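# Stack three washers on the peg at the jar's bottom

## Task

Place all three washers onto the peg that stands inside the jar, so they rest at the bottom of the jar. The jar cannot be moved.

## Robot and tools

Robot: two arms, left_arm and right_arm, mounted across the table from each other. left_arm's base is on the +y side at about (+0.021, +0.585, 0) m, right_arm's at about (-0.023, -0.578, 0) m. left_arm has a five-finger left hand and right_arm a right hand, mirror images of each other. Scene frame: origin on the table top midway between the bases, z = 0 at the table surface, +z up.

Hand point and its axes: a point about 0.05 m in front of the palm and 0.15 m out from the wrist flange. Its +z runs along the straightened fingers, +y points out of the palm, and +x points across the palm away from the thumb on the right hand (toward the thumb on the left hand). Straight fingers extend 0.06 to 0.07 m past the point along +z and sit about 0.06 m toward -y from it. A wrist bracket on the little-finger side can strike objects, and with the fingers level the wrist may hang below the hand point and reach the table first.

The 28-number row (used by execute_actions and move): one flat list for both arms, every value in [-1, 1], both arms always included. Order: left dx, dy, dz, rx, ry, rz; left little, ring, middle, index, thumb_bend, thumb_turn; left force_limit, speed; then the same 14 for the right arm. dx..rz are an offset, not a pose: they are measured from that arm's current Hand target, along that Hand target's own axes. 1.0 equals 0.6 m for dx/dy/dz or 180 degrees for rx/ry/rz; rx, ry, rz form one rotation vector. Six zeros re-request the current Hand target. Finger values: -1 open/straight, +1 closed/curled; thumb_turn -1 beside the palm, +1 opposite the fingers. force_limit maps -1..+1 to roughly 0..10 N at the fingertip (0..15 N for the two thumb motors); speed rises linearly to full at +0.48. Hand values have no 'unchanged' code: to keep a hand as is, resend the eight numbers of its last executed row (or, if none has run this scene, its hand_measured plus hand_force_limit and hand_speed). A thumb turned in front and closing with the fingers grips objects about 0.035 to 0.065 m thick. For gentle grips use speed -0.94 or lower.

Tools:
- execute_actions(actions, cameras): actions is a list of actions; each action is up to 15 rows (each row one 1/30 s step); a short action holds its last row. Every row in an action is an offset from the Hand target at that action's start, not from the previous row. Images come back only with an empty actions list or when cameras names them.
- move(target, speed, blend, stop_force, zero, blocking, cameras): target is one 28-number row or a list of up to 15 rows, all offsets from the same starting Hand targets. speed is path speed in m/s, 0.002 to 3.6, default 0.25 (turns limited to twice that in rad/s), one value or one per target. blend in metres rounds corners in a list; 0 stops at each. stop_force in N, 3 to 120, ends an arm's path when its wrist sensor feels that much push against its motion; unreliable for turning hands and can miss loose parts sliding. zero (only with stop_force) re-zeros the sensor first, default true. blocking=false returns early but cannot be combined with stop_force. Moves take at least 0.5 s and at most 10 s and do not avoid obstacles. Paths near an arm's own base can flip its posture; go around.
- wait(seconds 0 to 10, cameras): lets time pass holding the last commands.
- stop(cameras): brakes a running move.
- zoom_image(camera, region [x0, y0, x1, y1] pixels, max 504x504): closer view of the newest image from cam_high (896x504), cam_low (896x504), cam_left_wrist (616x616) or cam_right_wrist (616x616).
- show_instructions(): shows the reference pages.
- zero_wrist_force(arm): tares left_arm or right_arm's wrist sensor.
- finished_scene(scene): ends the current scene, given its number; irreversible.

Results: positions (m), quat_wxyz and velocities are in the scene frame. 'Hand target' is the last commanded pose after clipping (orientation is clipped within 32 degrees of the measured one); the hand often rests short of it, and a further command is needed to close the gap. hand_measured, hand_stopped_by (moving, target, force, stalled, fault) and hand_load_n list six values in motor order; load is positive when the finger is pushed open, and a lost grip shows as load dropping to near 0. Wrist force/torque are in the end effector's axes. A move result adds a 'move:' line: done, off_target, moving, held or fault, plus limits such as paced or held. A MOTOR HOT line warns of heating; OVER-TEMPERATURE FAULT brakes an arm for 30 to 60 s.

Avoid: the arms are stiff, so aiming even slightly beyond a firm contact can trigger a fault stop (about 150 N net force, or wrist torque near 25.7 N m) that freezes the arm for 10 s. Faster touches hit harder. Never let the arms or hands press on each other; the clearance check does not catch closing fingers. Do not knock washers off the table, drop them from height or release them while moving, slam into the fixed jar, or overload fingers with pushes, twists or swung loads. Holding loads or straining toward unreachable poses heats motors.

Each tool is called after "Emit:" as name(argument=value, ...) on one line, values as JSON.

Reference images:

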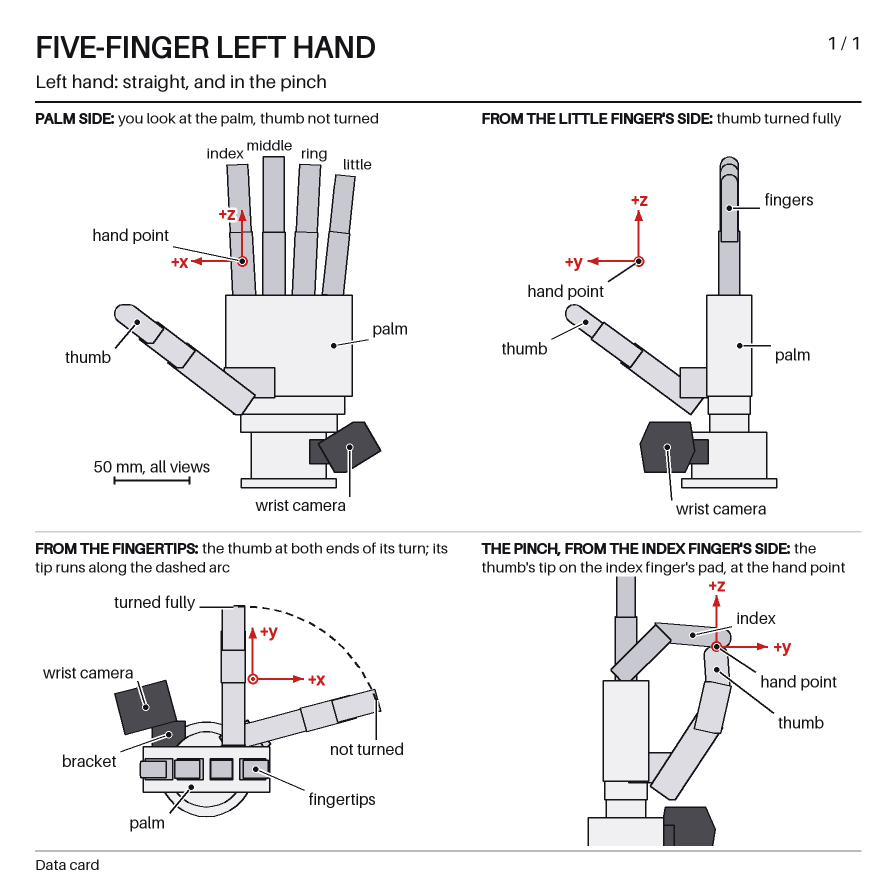

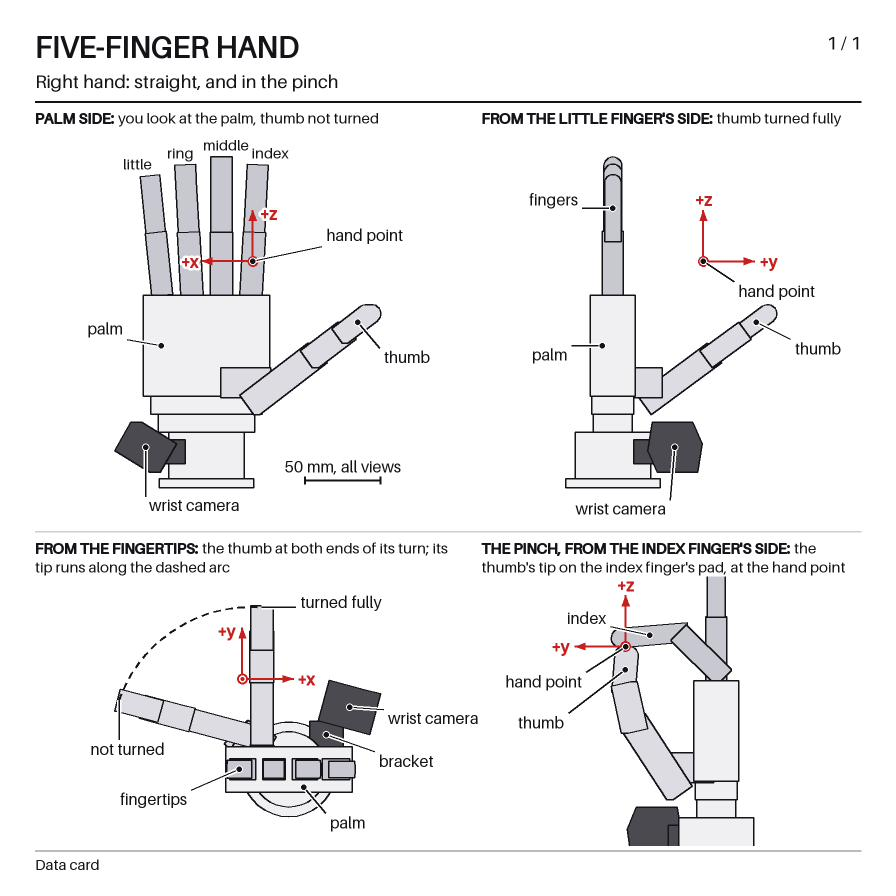

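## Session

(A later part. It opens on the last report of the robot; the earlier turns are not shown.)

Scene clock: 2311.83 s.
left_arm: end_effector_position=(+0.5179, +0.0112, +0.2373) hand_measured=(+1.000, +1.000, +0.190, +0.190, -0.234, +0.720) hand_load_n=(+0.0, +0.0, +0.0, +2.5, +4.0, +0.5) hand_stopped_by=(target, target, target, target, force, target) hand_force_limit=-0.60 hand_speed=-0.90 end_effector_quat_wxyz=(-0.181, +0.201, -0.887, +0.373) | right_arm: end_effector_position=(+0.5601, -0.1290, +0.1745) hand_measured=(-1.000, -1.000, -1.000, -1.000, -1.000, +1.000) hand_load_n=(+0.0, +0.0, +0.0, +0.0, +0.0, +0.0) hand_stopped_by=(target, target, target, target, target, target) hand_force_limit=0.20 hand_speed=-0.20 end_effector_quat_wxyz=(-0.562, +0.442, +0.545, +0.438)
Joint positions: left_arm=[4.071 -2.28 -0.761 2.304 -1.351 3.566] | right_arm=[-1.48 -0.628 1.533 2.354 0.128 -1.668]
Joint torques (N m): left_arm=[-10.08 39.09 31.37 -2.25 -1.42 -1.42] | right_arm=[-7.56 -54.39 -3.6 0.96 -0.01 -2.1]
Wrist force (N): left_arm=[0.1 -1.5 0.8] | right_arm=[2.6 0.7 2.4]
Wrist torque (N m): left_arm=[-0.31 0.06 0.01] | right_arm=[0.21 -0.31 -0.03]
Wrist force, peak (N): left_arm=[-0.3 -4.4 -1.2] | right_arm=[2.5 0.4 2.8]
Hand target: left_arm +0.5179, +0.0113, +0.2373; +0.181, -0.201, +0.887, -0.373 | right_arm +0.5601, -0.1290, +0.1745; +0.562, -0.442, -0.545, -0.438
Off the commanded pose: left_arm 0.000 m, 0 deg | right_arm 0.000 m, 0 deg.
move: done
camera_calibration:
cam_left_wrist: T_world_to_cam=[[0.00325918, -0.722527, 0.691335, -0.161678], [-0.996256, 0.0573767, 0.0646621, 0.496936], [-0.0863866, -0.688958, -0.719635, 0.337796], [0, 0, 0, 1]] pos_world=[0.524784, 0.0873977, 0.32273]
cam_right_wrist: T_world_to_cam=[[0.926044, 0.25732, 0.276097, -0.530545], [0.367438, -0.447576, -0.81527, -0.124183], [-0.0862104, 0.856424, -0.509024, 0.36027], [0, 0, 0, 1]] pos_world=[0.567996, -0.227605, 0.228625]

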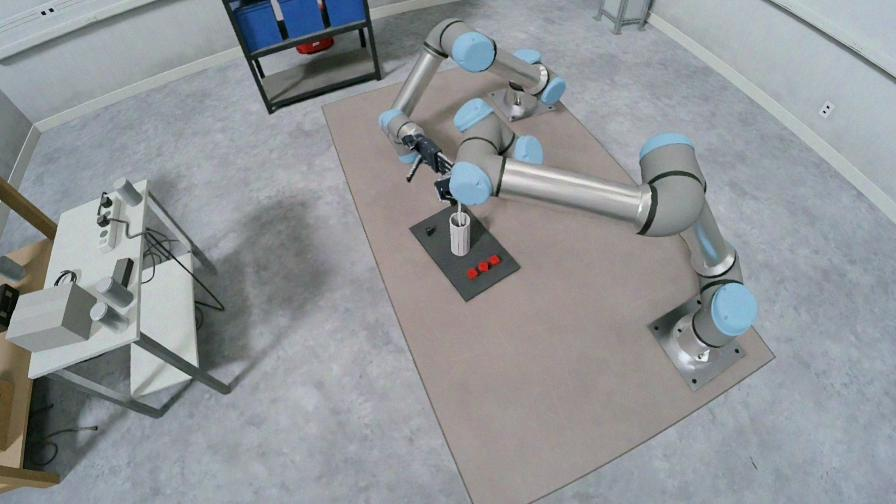

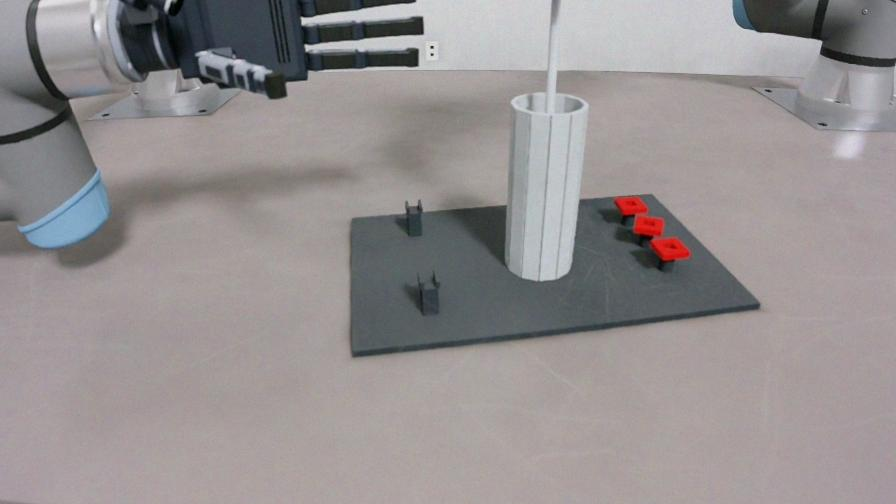

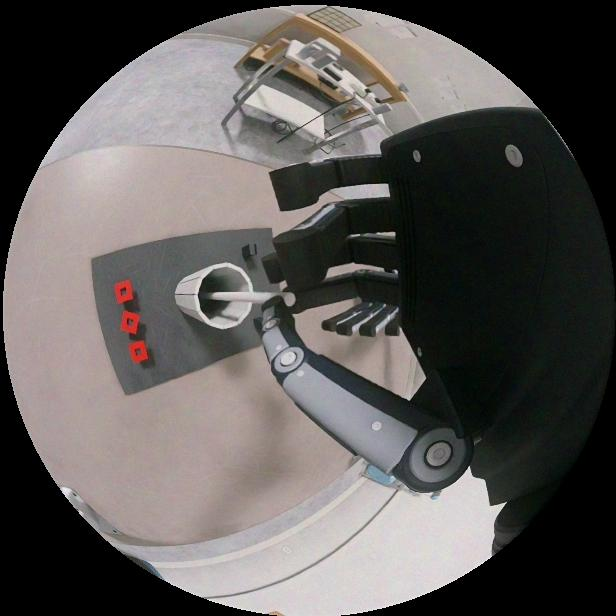

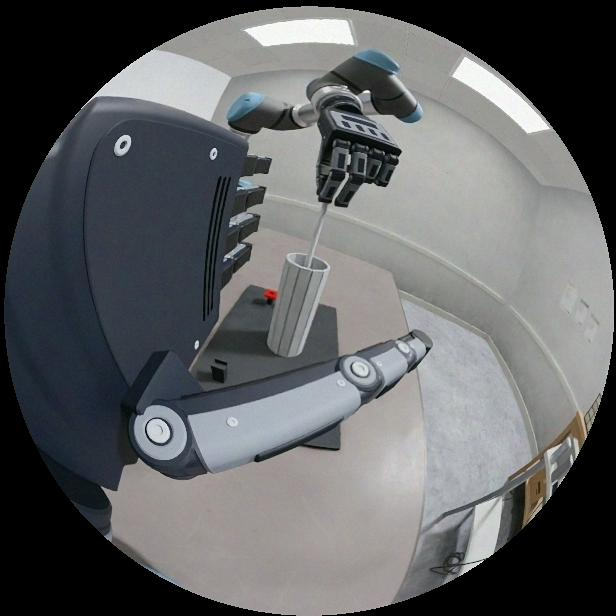

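Emit:
move(target=[0,0,0,0,0,0,1,1,0.19,0.19,0.1,0.72,-0.6,-0.9,0.00333,-0.00006,0.25,0,0,0,-1,-1,-1,-1,-1,1,0.2,-0.2], speed=0.06, stop_force=6, cameras=["cam_low", "cam_left_wrist", "cam_right_wrist"])

Emit:
zoom_image(camera="cam_right_wrist", region=[200, 140, 400, 380])

Emit:
zoom_image(camera="cam_left_wrist", region=[150, 200, 350, 400])

Scene clock: 2350.63 s.
left_arm: end_effector_position=(+0.5179, +0.0113, +0.2373) hand_measured=(+1.000, +1.000, +0.190, +0.190, -0.234, +0.720) hand_load_n=(+0.0, +0.0, +0.0, +2.5, +4.0, +0.0) hand_stopped_by=(target, target, target, target, force, target) hand_force_limit=-0.60 hand_speed=-0.90 end_effector_quat_wxyz=(-0.181, +0.201, -0.887, +0.373) | right_arm: end_effector_position=(+0.5264, +0.0172, +0.1787) hand_measured=(-1.000, -1.000, -1.000, -1.000, -1.000, +1.000) hand_load_n=(+0.0, +0.0, +0.0, +0.0, +0.0, +0.5) hand_stopped_by=(target, target, target, target, target, target) hand_force_limit=0.20 hand_speed=-0.20 end_effector_quat_wxyz=(-0.562, +0.442, +0.545, +0.438)
Joint positions: left_arm=[4.071 -2.28 -0.761 2.304 -1.351 3.566] | right_arm=[-1.235 -0.546 1.324 2.237 -0.118 -1.426]
Joint torques (N m): left_arm=[-9.69 39.05 31.81 -2.5 -1.32 -1.24] | right_arm=[-8.55 -60.68 -5 1.6 0.85 -2.51]
Wrist force (N): left_arm=[0.2 -1.1 0.7] | right_arm=[2.4 0.5 2.9]
Wrist torque (N m): left_arm=[-0.23 0.04 0.01] | right_arm=[0.19 -0.31 -0.08]
Wrist force, peak (N): left_arm=[-0.2 -1.7 1.2] | right_arm=[2.4 0.2 3.5]
Hand target: left_arm +0.5179, +0.0113, +0.2373; +0.181, -0.201, +0.887, -0.373 | right_arm +0.5264, +0.0172, +0.1787; +0.562, -0.442, -0.545, -0.438
Off the commanded pose: left_arm 0.000 m, 0 deg | right_arm 0.000 m, 0 deg.
move: done
camera_calibration:
cam_left_wrist: T_world_to_cam=[[0.00325896, -0.722527, 0.691335, -0.161678], [-0.996248, 0.0574454, 0.0647336, 0.496903], [-0.0864858, -0.688952, -0.719628, 0.337845], [0, 0, 0, 1]] pos_world=[0.524784, 0.0873977, 0.32273]
cam_right_wrist: T_world_to_cam=[[0.926044, 0.25732, 0.276097, -0.538211], [0.367438, -0.447576, -0.81527, -0.0429404], [-0.0862104, 0.856424, -0.509024, 0.234438], [0, 0, 0, 1]] pos_world=[0.534396, -0.0815053, 0.232925]
Images, in order (width x height): cam_low 896x504, cam_left_wrist 616x616, cam_right_wrist 616x616.

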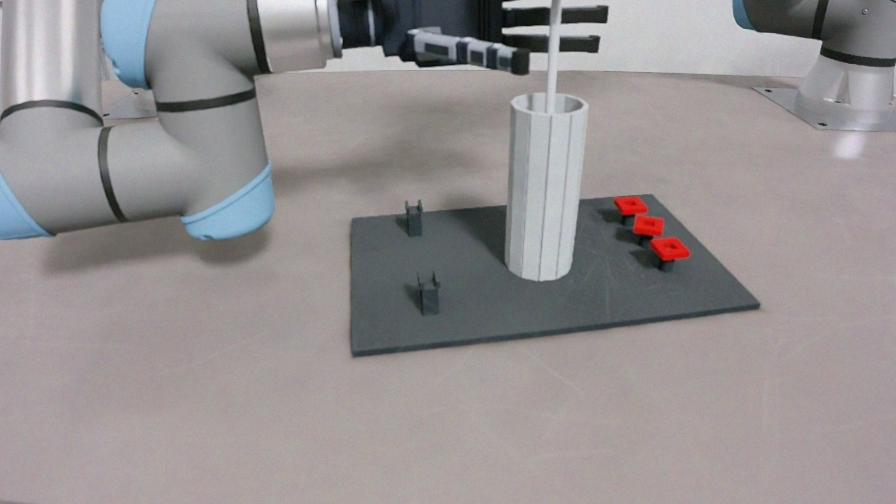

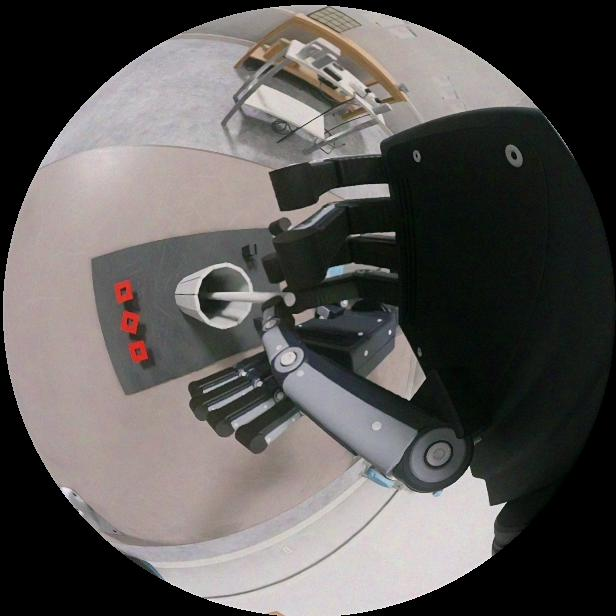

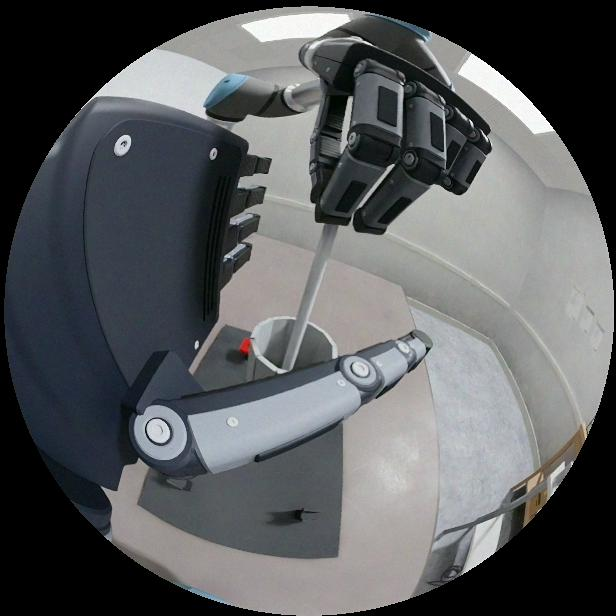

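Scaled by 2.100 from the camera's 616x616 image, which has a finer 880x880 frame.

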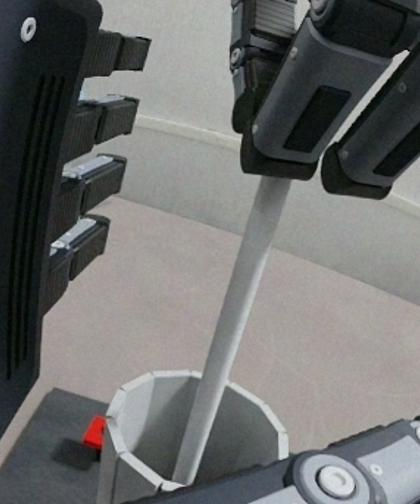

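Scaled by 2.520 from the camera's 616x616 image, which has a finer 880x880 frame.

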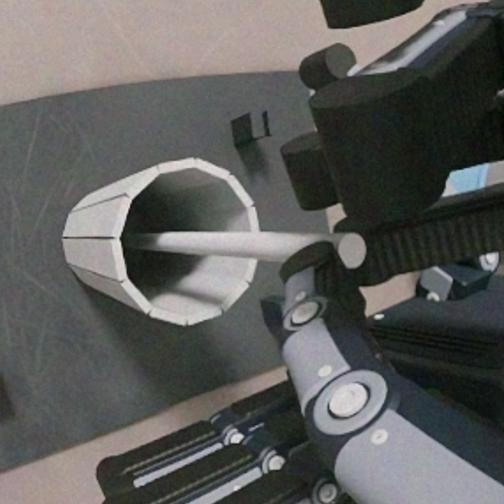

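Emit:
move(target=[0,0,0,0,0,0,1,1,0.19,0.19,0.1,0.72,-0.6,-0.9,0,-0.005,0,0,0,0,-1,-1,0.06,0.06,-0.16,1,-0.6,-0.4], speed=0.02, cameras=["cam_right_wrist"])

Emit:
zoom_image(camera="cam_right_wrist", region=[220, 180, 400, 400])

Scene clock: 2365.53 s.
left_arm: end_effector_position=(+0.5179, +0.0113, +0.2373) hand_measured=(+1.000, +1.000, +0.190, +0.190, -0.234, +0.720) hand_load_n=(+0.0, +0.0, +0.0, +2.5, +4.0, +0.5) hand_stopped_by=(target, target, target, target, force, target) hand_force_limit=-0.60 hand_speed=-0.90 end_effector_quat_wxyz=(-0.181, +0.201, -0.887, +0.373) | right_arm: end_effector_position=(+0.5235, +0.0165, +0.1788) hand_measured=(-1.000, -1.000, +0.060, +0.060, -0.160, +1.000) hand_load_n=(+0.0, +0.0, +0.0, +0.0, +0.0, +0.0) hand_stopped_by=(target, target, target, target, target, target) hand_force_limit=-0.60 hand_speed=-0.40 end_effector_quat_wxyz=(-0.562, +0.442, +0.545, +0.438)
Joint positions: left_arm=[4.071 -2.28 -0.761 2.304 -1.351 3.566] | right_arm=[-1.235 -0.551 1.336 2.231 -0.119 -1.426]
Joint torques (N m): left_arm=[-9.42 39.7 31.01 -2.39 -1.39 -1.23] | right_arm=[5.8 -47.31 -22.52 1.11 -1.11 -2.55]
Wrist force (N): left_arm=[0.0 -1.0 0.4] | right_arm=[2.3 0.3 2.9]
Wrist torque (N m): left_arm=[-0.21 0.06 0.01] | right_arm=[0.17 -0.30 -0.05]
Wrist force, peak (N): left_arm=[-0.2 -1.8 1.0] | right_arm=[2.2 0.3 3.3]
Hand target: left_arm +0.5179, +0.0113, +0.2373; +0.181, -0.201, +0.887, -0.373 | right_arm +0.5235, +0.0165, +0.1788; +0.562, -0.442, -0.545, -0.438
Off the commanded pose: left_arm 0.000 m, 0 deg | right_arm 0.000 m, 0 deg.
move: done
camera_calibration:
cam_right_wrist: T_world_to_cam=[[0.926051, 0.257241, 0.276145, -0.535275], [0.367442, -0.447607, -0.815251, -0.0421606], [-0.0861112, 0.856432, -0.509028, 0.234728], [0, 0, 0, 1]] pos_world=[0.531396, -0.0822053, 0.232925]
Images, in order (width x height): cam_right_wrist 616x616.

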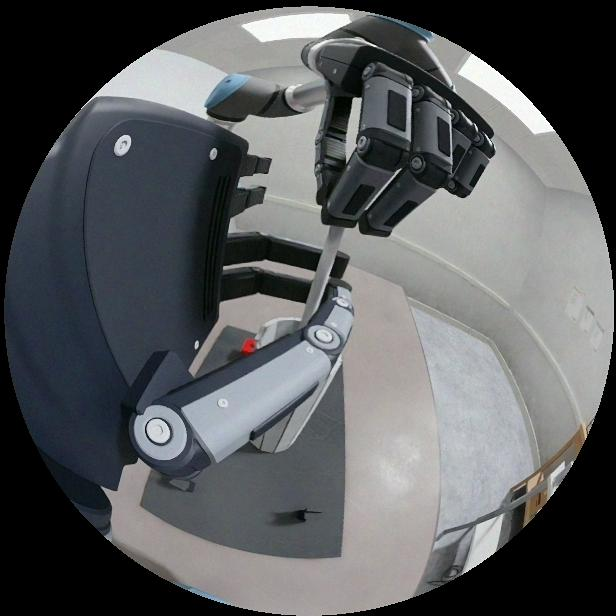

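Scaled by 2.291 from the camera's 616x616 image, which has a finer 880x880 frame.

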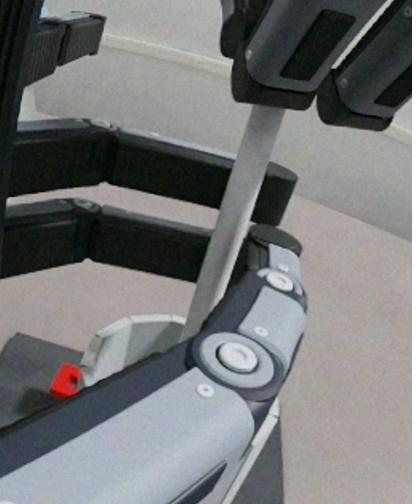

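Emit:
move(target=[0,0,0,0,0,0,1,1,0.19,0.19,0.1,0.72,-0.6,-0.9,0,0,0,0,0,0,-1,-1,0.3,0.3,0.1,1,-0.6,-0.92], speed=0.02, cameras=["cam_right_wrist", "cam_low"])

Emit:
zoom_image(camera="cam_right_wrist", region=[220, 180, 400, 400])

Emit:
zoom_image(camera="cam_low", region=[450, 0, 650, 140])

Scene clock: 2387.57 s.
left_arm: end_effector_position=(+0.5179, +0.0112, +0.2373) hand_measured=(+1.000, +1.000, +0.190, +0.190, -0.234, +0.720) hand_load_n=(+0.0, +0.0, +0.0, +3.5, +2.5, +0.0) hand_stopped_by=(target, target, target, target, force, target) hand_force_limit=-0.60 hand_speed=-0.90 end_effector_quat_wxyz=(-0.181, +0.201, -0.887, +0.373) | right_arm: end_effector_position=(+0.5235, +0.0165, +0.1788) hand_measured=(-1.000, -1.000, +0.110, +0.118, -0.016, +1.000) hand_load_n=(+0.0, +0.0, +3.0, +4.0, +2.5, +0.0) hand_stopped_by=(target, target, force, force, force, target) hand_force_limit=-0.60 hand_speed=-0.92 end_effector_quat_wxyz=(-0.562, +0.442, +0.545, +0.438)
Joint positions: left_arm=[4.071 -2.28 -0.761 2.304 -1.351 3.566] | right_arm=[-1.235 -0.551 1.336 2.231 -0.119 -1.426]
Joint torques (N m): left_arm=[-0.53 39.71 25.42 -2.49 -1.42 -1.07] | right_arm=[-11.07 -46.05 -23.14 1.27 0.1 -1.82]
Wrist force (N): left_arm=[1.4 -4.2 1.8] | right_arm=[0.9 1.2 6.4]
Wrist torque (N m): left_arm=[-0.33 0.09 0.03] | right_arm=[0.15 -0.30 -0.04]
Wrist force, peak (N): left_arm=[0.9 -6.7 2.7] | right_arm=[0.9 0.2 8.2]
Hand target: left_arm +0.5179, +0.0113, +0.2373; +0.181, -0.201, +0.887, -0.373 | right_arm +0.5235, +0.0165, +0.1788; +0.562, -0.442, -0.545, -0.438
Off the commanded pose: left_arm 0.000 m, 0 deg | right_arm 0.000 m, 0 deg.
move: done
camera_calibration:
cam_right_wrist: T_world_to_cam=[[0.926044, 0.25732, 0.276097, -0.535253], [0.367438, -0.447576, -0.81527, -0.0421514], [-0.0862104, 0.856424, -0.509024, 0.234779], [0, 0, 0, 1]] pos_world=[0.531396, -0.0822053, 0.232925]
Images, in order (width x height): cam_low 896x504, cam_right_wrist 616x616.

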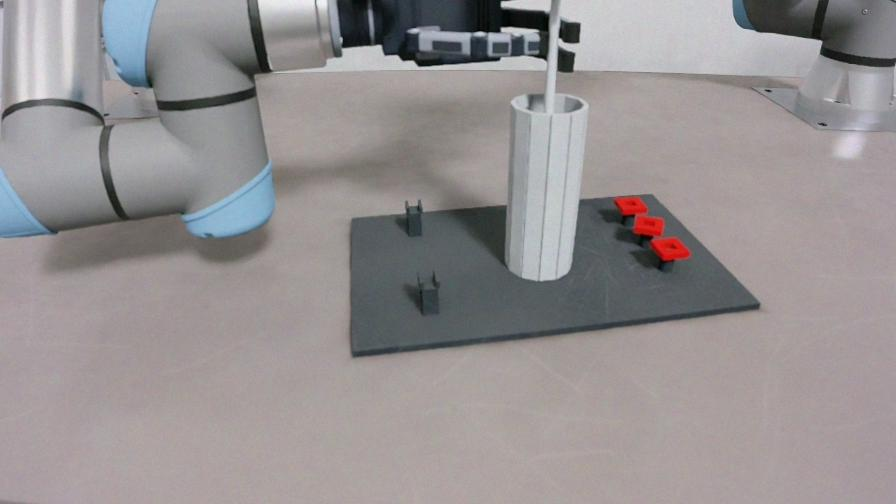

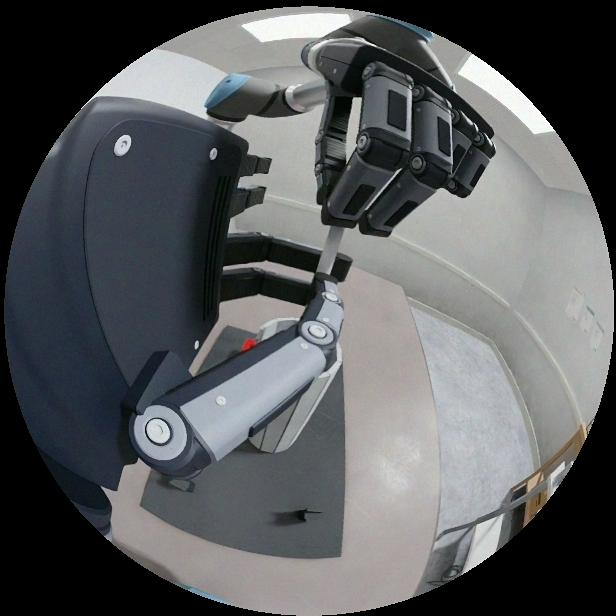

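Scaled by 2.291 from the camera's 616x616 image, which has a finer 880x880 frame.

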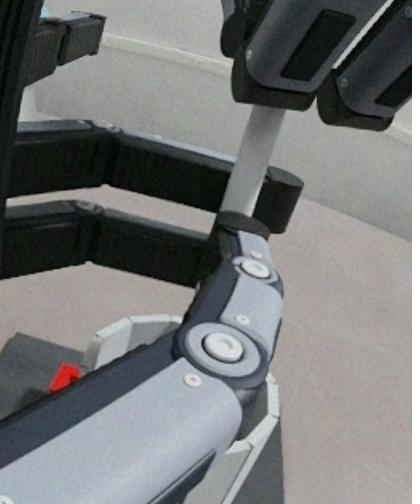

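Scaled by 2.520.

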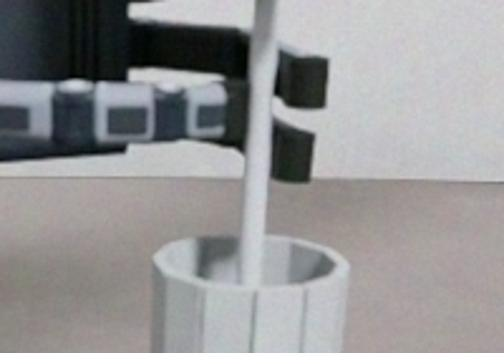

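Emit:
execute_actions(actions=[[[0,0,0,0,0,0,1,1,0.19,0.19,0.1,0.72,-0.6,-0.9,0,0,0,0,0,0,-1,-1,0.3,0.3,0.025,1,0.2,-0.9]]])

Emit:
move(target=[[0,0,0,0,0,0,1,1,0.19,0.19,-0.76,0.72,-0.6,-0.5,0,0,0,0,0,0,-1,-1,0.3,0.3,0.025,1,0.2,-0.9],[-0.0016,-0.00859,0.01008,0,0,0,1,1,0.19,0.19,-0.76,0.72,-0.6,-0.5,0,0,0,0,0,0,-1,-1,0.3,0.3,0.025,1,0.2,-0.9],[-0.02266,-0.09427,-0.06626,0,0,0,1,1,0.19,0.19,-0.76,0.72,-0.6,-0.5,0,0,0,0,0,0,-1,-1,0.3,0.3,0.025,1,0.2,-0.9]], speed=0.04, cameras=["cam_right_wrist", "cam_low", "cam_high", "cam_left_wrist"])

Emit:
zoom_image(camera="cam_low", region=[450, 0, 650, 140])

Emit:
zoom_image(camera="cam_high", region=[430, 170, 500, 260])

Emit:
zoom_image(camera="cam_right_wrist", region=[220, 100, 400, 400])

Scene clock: 2414.53 s.
left_arm: end_effector_position=(+0.5179, +0.0113, +0.2373) hand_measured=(+1.000, +1.000, +0.190, +0.190, -0.234, +0.720) hand_load_n=(+0.0, +0.0, +0.0, +3.0, +4.0, -0.5) hand_stopped_by=(target, target, target, target, force, target) hand_force_limit=-0.60 hand_speed=-0.90 end_effector_quat_wxyz=(-0.181, +0.201, -0.887, +0.373) | right_arm: end_effector_position=(+0.5235, +0.0165, +0.1788) hand_measured=(-1.000, -1.000, +0.110, +0.118, +0.020, +1.000) hand_load_n=(+0.0, +0.0, +4.5, +5.5, +5.0, +0.5) hand_stopped_by=(target, target, force, force, target, target) hand_force_limit=0.20 hand_speed=-0.90 end_effector_quat_wxyz=(-0.562, +0.442, +0.545, +0.438)
Joint positions: left_arm=[4.071 -2.28 -0.761 2.304 -1.351 3.566] | right_arm=[-1.235 -0.551 1.336 2.231 -0.119 -1.426]
Joint torques (N m): left_arm=[10.51 38.57 13.56 -1.4 -1.3 -1.02] | right_arm=[-4.43 -46.17 -21.04 1.08 0.19 -1.11]
Wrist force (N): left_arm=[1.5 -2.3 -0.7] | right_arm=[1.6 2.6 3.1]
Wrist torque (N m): left_arm=[-0.33 0.05 0.03] | right_arm=[0.20 -0.29 -0.01]
Wrist force, peak (N): left_arm=[1.3 -5.1 2.0] | right_arm=[1.2 1.7 6.7]
Hand target: left_arm +0.5179, +0.0113, +0.2373; +0.181, -0.201, +0.887, -0.373 | right_arm +0.5235, +0.0165, +0.1788; +0.562, -0.442, -0.545, -0.438
Off the commanded pose: left_arm 0.000 m, 0 deg | right_arm 0.000 m, 0 deg.
Step readings (end_effector_position of left_arm | right_arm):
0: (+0.5179, +0.0113, +0.2373) | (+0.5235, +0.0165, +0.1788)
1: (+0.5179, +0.0113, +0.2373) | (+0.5235, +0.0165, +0.1788)
2: (+0.5179, +0.0113, +0.2373) | (+0.5235, +0.0165, +0.1788)
4: (+0.5179, +0.0113, +0.2373) | (+0.5235, +0.0165, +0.1788)
8: (+0.5179, +0.0113, +0.2373) | (+0.5235, +0.0165, +0.1788)
15: (+0.5179, +0.0113, +0.2373) | (+0.5235, +0.0165, +0.1788)

Scene clock: 2418.23 s.
left_arm: end_effector_position=(+0.5233, +0.0052, +0.3072) hand_measured=(+1.000, +1.000, +0.190, +0.190, -0.760, +0.720) hand_load_n=(+0.0, +0.0, +0.0, +0.0, +0.0, +0.0) hand_stopped_by=(target, target, target, target, target, target) hand_force_limit=-0.60 hand_speed=-0.50 end_effector_quat_wxyz=(-0.181, +0.201, -0.887, +0.373) | right_arm: end_effector_position=(+0.5235, +0.0165, +0.1788) hand_measured=(-1.000, -1.000, +0.110, +0.118, +0.020, +1.000) hand_load_n=(+0.0, +0.0, +5.0, +5.5, +3.0, +0.5) hand_stopped_by=(target, target, force, force, target, target) hand_force_limit=0.20 hand_speed=-0.90 end_effector_quat_wxyz=(-0.562, +0.442, +0.545, +0.438)
Joint positions: left_arm=[4.068 -2.385 -0.391 2.04 -1.353 3.564] | right_arm=[-1.235 -0.551 1.336 2.231 -0.119 -1.426]
Joint torques (N m): left_arm=[4.42 56.02 6.48 1.51 0.27 1.17] | right_arm=[4.39 -47.16 -21.12 0.65 0.32 -0.63]
Wrist force (N): left_arm=[-0.2 -2.0 0.4] | right_arm=[1.4 0.2 3.3]
Wrist torque (N m): left_arm=[-0.35 0.10 0.03] | right_arm=[0.10 -0.26 -0.10]
Wrist force, peak (N): left_arm=[0.5 -3.5 1.3] | right_arm=[1.8 1.0 5.3]
Hand target: left_arm +0.5233, +0.0052, +0.3072; +0.181, -0.201, +0.887, -0.373 | right_arm +0.5235, +0.0165, +0.1788; +0.562, -0.442, -0.545, -0.438
Off the commanded pose: left_arm 0.000 m, 0 deg | right_arm 0.000 m, 0 deg.
move: done
camera_calibration:
cam_left_wrist: T_world_to_cam=[[0.00325666, -0.722527, 0.691335, -0.214423], [-0.996239, 0.0575157, 0.0648036, 0.498058], [-0.086585, -0.688946, -0.719622, 0.384602], [0, 0, 0, 1]] pos_world=[0.530184, 0.0813977, 0.39273]
cam_right_wrist: T_world_to_cam=[[0.926044, 0.25732, 0.276097, -0.535253], [0.367438, -0.447576, -0.81527, -0.0421514], [-0.0862104, 0.856424, -0.509024, 0.234779], [0, 0, 0, 1]] pos_world=[0.531396, -0.0822053, 0.232925]

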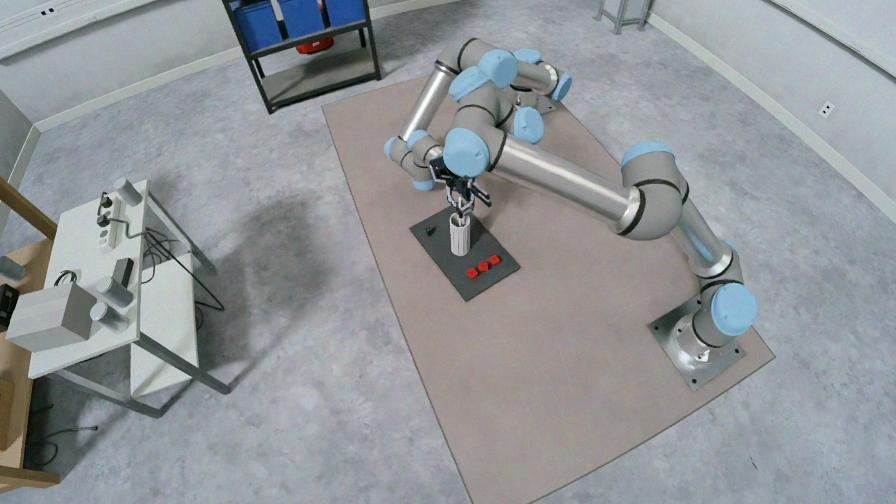

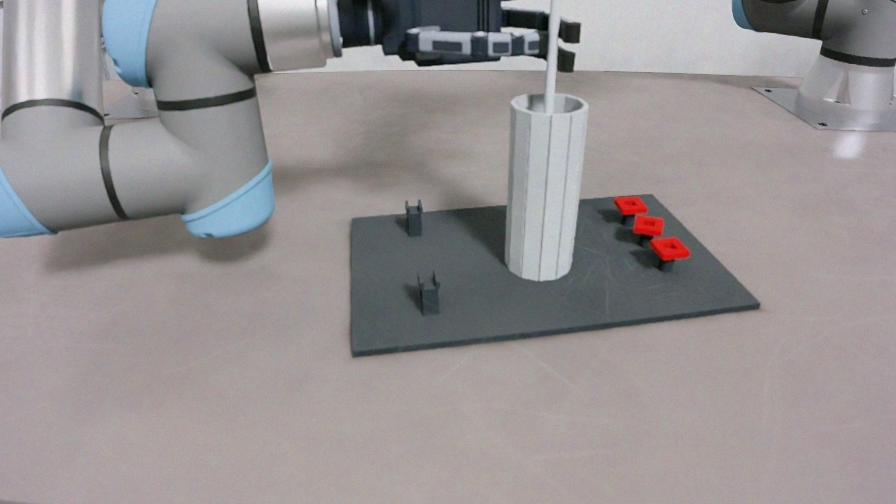

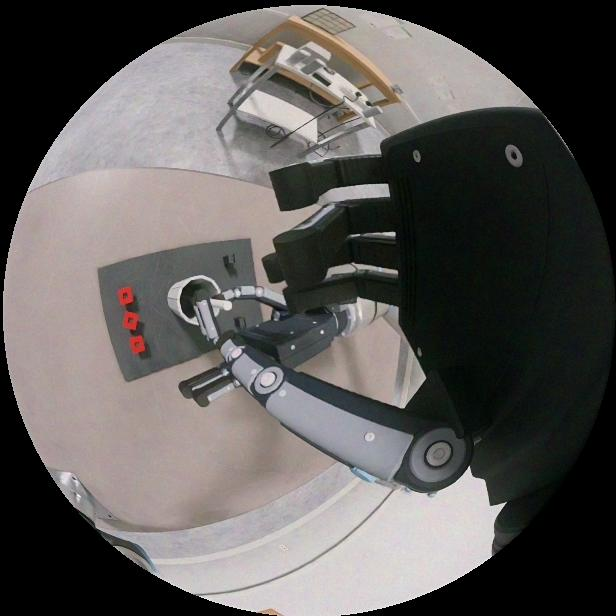

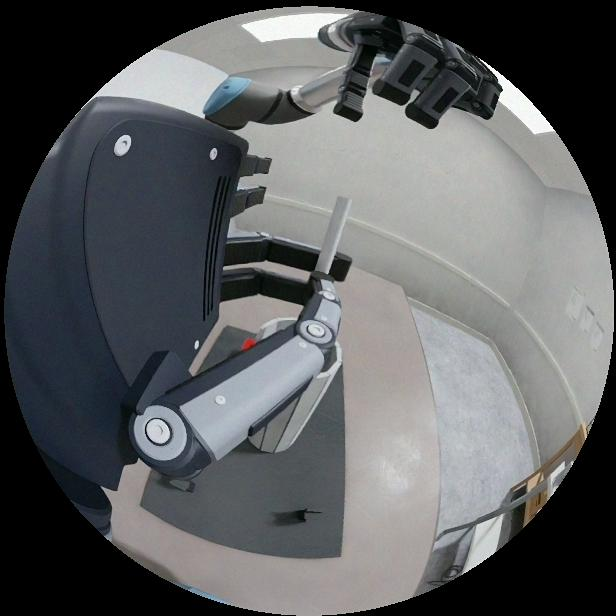

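Scaled by 2.520.

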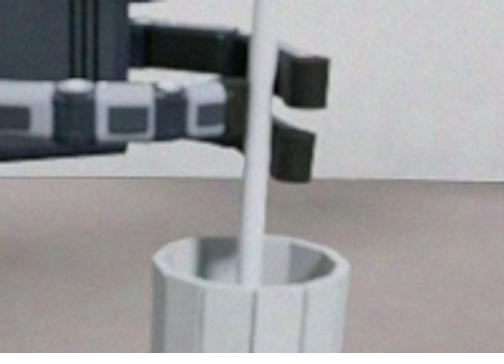

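Scaled by 5.600.

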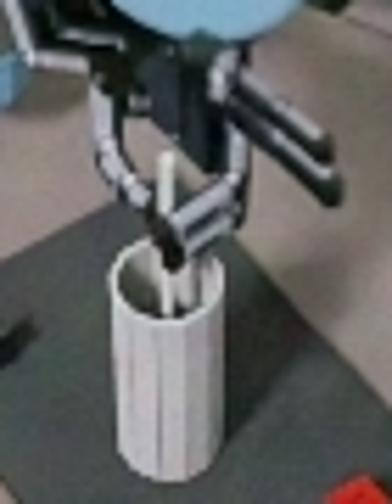

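Scaled by 1.680 from the camera's 616x616 image, which has a finer 880x880 frame.

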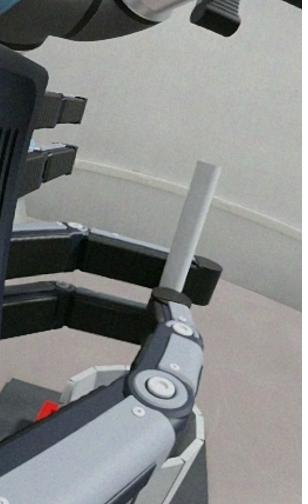

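Emit:
zoom_image(camera="cam_left_wrist", region=[90, 240, 270, 390])

Scaled by 2.800 from the camera's 616x616 image, which has a finer 880x880 frame.

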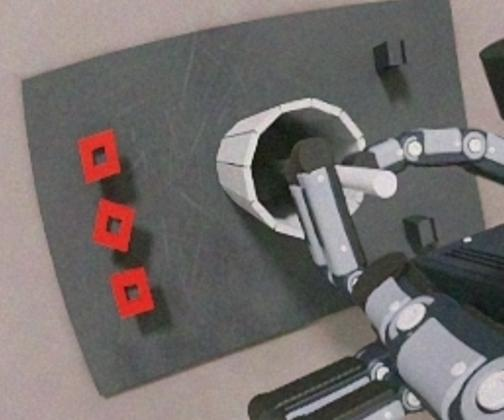

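Emit:
move(target=[[-0.08607,0.1196,-0.09215,0.02447,0.09955,0.0887,1,1,0.19,0.19,-0.76,0.72,-0.6,-0.5,0,0,0,0,0,0,-1,-1,0.3,0.3,0.025,1,0.2,-0.9],[-0.0259,0.3644,0.12595,0.02447,0.09955,0.0887,1,1,0.19,0.19,-0.76,0.72,-0.6,-0.5,0,0,0,0,0,0,-1,-1,0.3,0.3,0.025,1,0.2,-0.9]], speed=0.15, blend=[0.03,0], cameras=["cam_left_wrist", "cam_right_wrist"])

Emit:
zoom_image(camera="cam_left_wrist", region=[180, 200, 360, 380])

Scene clock: 2461.40 s.
left_arm: end_effector_position=(+0.5237, +0.1083, +0.0995) hand_measured=(+1.000, +1.000, +0.190, +0.190, -0.760, +0.720) hand_load_n=(+0.0, +0.0, +0.0, +0.0, +0.0, +0.0) hand_stopped_by=(target, target, target, target, target, target) hand_force_limit=-0.60 hand_speed=-0.50 end_effector_quat_wxyz=(-0.099, +0.009, -0.909, +0.405) | right_arm: end_effector_position=(+0.5235, +0.0165, +0.1788) hand_measured=(-1.000, -1.000, +0.110, +0.118, +0.020, +1.000) hand_load_n=(+0.0, +0.5, +5.0, +5.5, +3.0, +0.5) hand_stopped_by=(target, target, force, force, target, target) hand_force_limit=0.20 hand_speed=-0.90 end_effector_quat_wxyz=(-0.562, +0.442, +0.545, +0.438)
Joint positions: left_arm=[4.302 -2.283 -1.159 2.465 -0.906 4.111] | right_arm=[-1.235 -0.551 1.336 2.231 -0.119 -1.426]
Joint torques (N m): left_arm=[-8.73 52.79 28.47 -1.86 -0.5 -0.72] | right_arm=[5.41 -47.29 -20 0.38 0.09 0.54]
Wrist force (N): left_arm=[-0.2 -1.9 -0.3] | right_arm=[1.5 0.3 3.0]
Wrist torque (N m): left_arm=[-0.29 0.07 0.11] | right_arm=[0.13 -0.26 -0.09]
Wrist force, peak (N): left_arm=[-0.3 -2.6 0.3] | right_arm=[1.9 0.4 3.4]
Hand target: left_arm +0.5237, +0.1082, +0.0996; +0.099, -0.009, +0.909, -0.405 | right_arm +0.5235, +0.0165, +0.1788; +0.562, -0.442, -0.545, -0.438
Off the commanded pose: left_arm 0.000 m, 0 deg | right_arm 0.000 m, 0 deg.
move: done
camera_calibration:
cam_left_wrist: T_world_to_cam=[[-0.296145, -0.656767, 0.693509, 0.153126], [-0.883624, 0.464055, 0.0621414, 0.403232], [-0.362639, -0.594399, -0.717763, 0.440228], [0, 0, 0, 1]] pos_world=[0.561297, 0.175117, 0.184727]
cam_right_wrist: T_world_to_cam=[[0.926044, 0.25732, 0.276097, -0.535253], [0.367438, -0.447576, -0.81527, -0.0421514], [-0.0862104, 0.856424, -0.509024, 0.234779], [0, 0, 0, 1]] pos_world=[0.531396, -0.0822053, 0.232925]
Images, in order (width x height): cam_left_wrist 616x616, cam_right_wrist 616x616.

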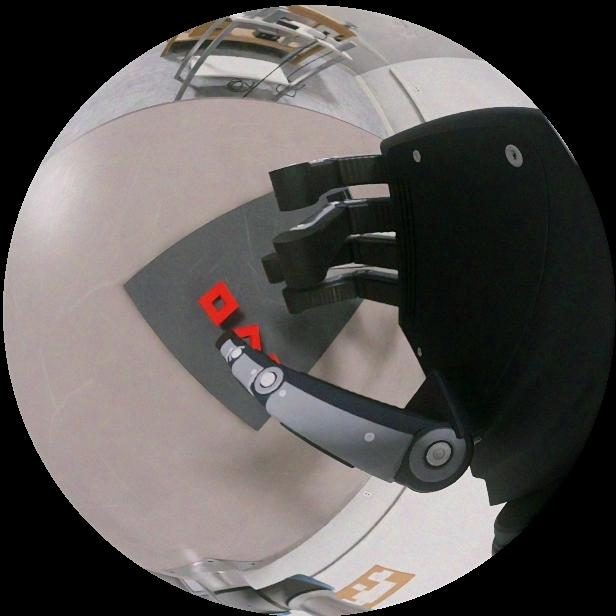

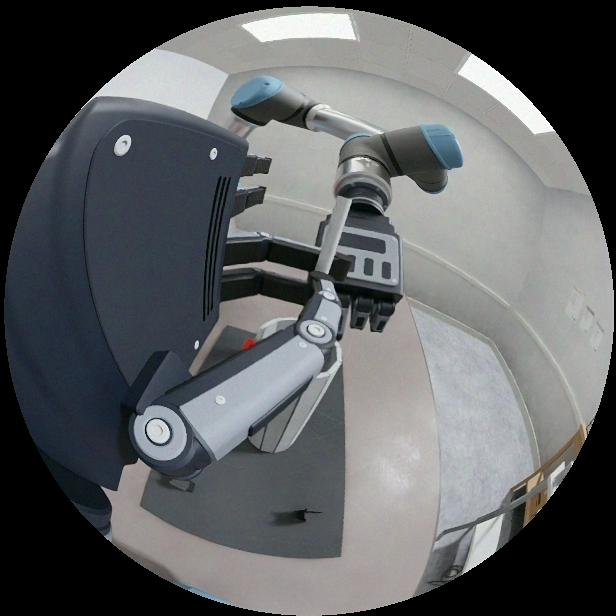

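Scaled by 2.800 from the camera's 616x616 image, which has a finer 880x880 frame.

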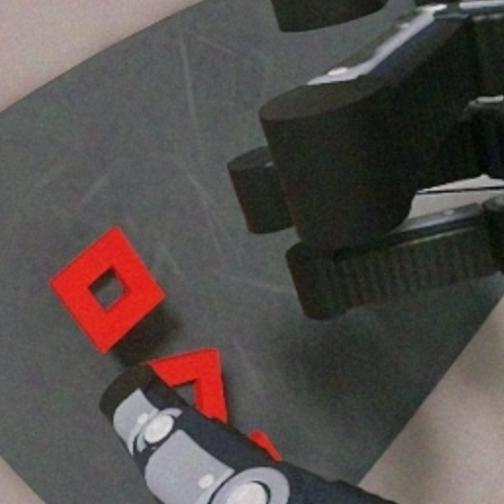

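Emit:
move(target=[[0.0136,0.07632,0.06777,0,0,0,1,1,0.19,0.19,-0.76,0.72,-0.6,-0.5,0,0,0,0,0,0,-1,-1,0.3,0.3,0.025,1,0.2,-0.9],[0.01416,0.07932,0.06424,0,0,0,1,1,0.19,0.19,-0.76,0.72,-0.6,-0.5,0,0,0,0,0,0,-1,-1,0.3,0.3,0.025,1,0.2,-0.9],[0.01416,0.07932,0.06424,0,0,0,1,1,0.19,0.19,-0.45,0.72,-0.6,-0.95,0,0,0,0,0,0,-1,-1,0.3,0.3,0.025,1,0.2,-0.9]], speed=[0.06,0.02,0.02], cameras=["cam_left_wrist", "cam_low"])

Emit:
zoom_image(camera="cam_left_wrist", region=[200, 220, 340, 360])

Emit:
zoom_image(camera="cam_low", region=[560, 140, 760, 320])

Scene clock: 2505.93 s.
left_arm: end_effector_position=(+0.5256, +0.1111, +0.0378) hand_measured=(+1.000, +1.000, +0.190, +0.190, -0.612, +0.720) hand_load_n=(+0.0, +0.0, +2.0, +0.5, +3.0, +0.5) hand_stopped_by=(target, target, target, target, force, target) hand_force_limit=-0.60 hand_speed=-0.95 end_effector_quat_wxyz=(-0.099, +0.009, -0.909, +0.405) | right_arm: end_effector_position=(+0.5235, +0.0165, +0.1788) hand_measured=(-1.000, -1.000, +0.110, +0.118, +0.020, +1.000) hand_load_n=(+0.0, +0.0, +5.0, +5.5, +3.0, +0.5) hand_stopped_by=(target, target, force, force, target, target) hand_force_limit=0.20 hand_speed=-0.90 end_effector_quat_wxyz=(-0.562, +0.442, +0.545, +0.438)
Joint positions: left_arm=[4.308 -2.339 -1.229 2.587 -0.903 4.117] | right_arm=[-1.235 -0.551 1.336 2.231 -0.119 -1.426]
Joint torques (N m): left_arm=[-10.34 38.74 28.69 -0.26 -0.6 -1.49] | right_arm=[4.98 -48.36 -19.8 0.35 0.36 1.36]
Wrist force (N): left_arm=[-0.4 -2.4 0.2] | right_arm=[1.3 0.4 3.3]
Wrist torque (N m): left_arm=[-0.34 0.11 0.03] | right_arm=[0.13 -0.24 -0.10]
Wrist force, peak (N): left_arm=[-0.2 -3.3 -0.8] | right_arm=[2.0 0.8 3.4]
Hand target: left_arm +0.5256, +0.1111, +0.0378; +0.099, -0.009, +0.909, -0.405 | right_arm +0.5235, +0.0165, +0.1788; +0.562, -0.442, -0.545, -0.438
Off the commanded pose: left_arm 0.000 m, 0 deg | right_arm 0.000 m, 0 deg.
move: done
camera_calibration:
cam_left_wrist: T_world_to_cam=[[-0.296365, -0.656728, 0.693452, 0.198372], [-0.883597, 0.464136, 0.0619282, 0.407436], [-0.362526, -0.594379, -0.717836, 0.398309], [0, 0, 0, 1]] pos_world=[0.563197, 0.177917, 0.123127]
Images, in order (width x height): cam_low 896x504, cam_left_wrist 616x616.

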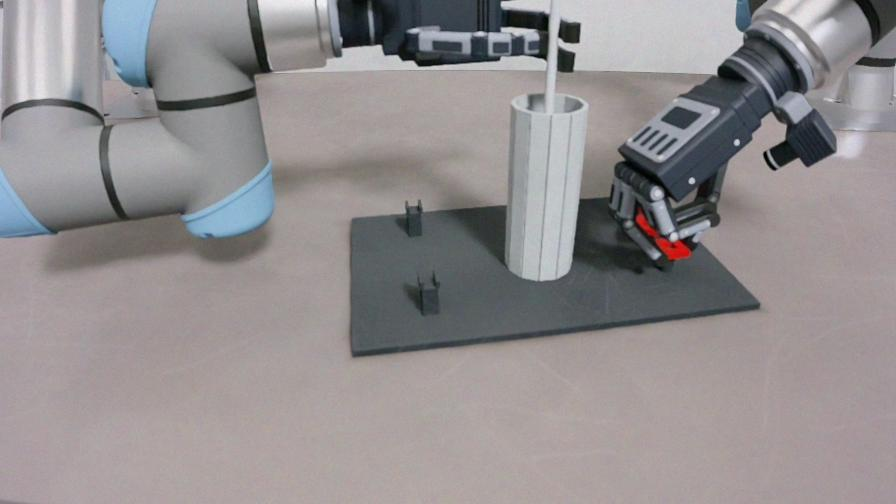

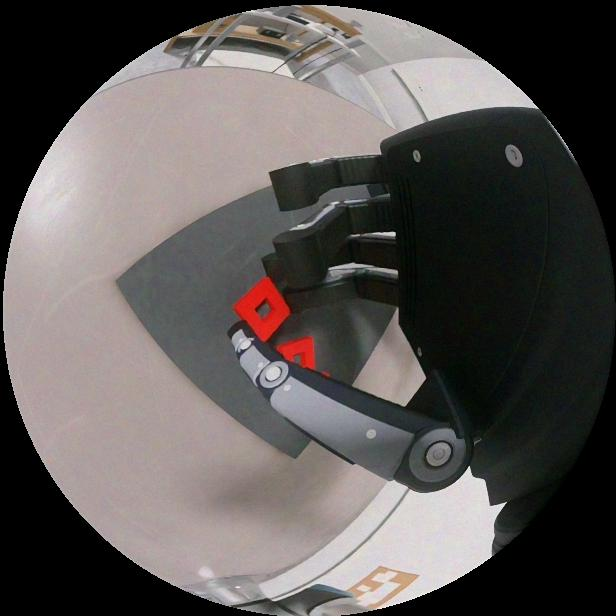

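Scaled by 3.600 from the camera's 616x616 image, which has a finer 880x880 frame.

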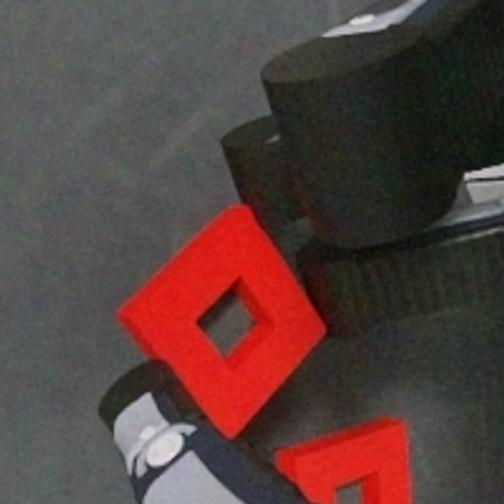

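Scaled by 2.520.

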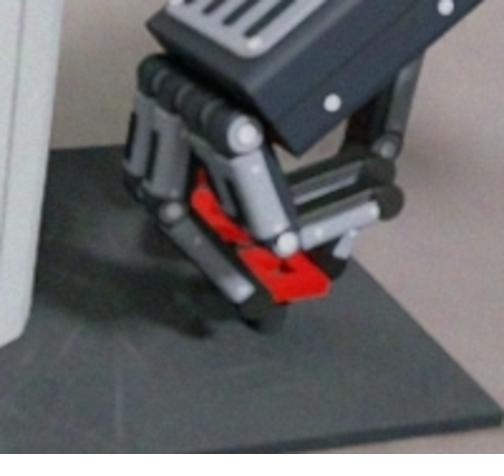

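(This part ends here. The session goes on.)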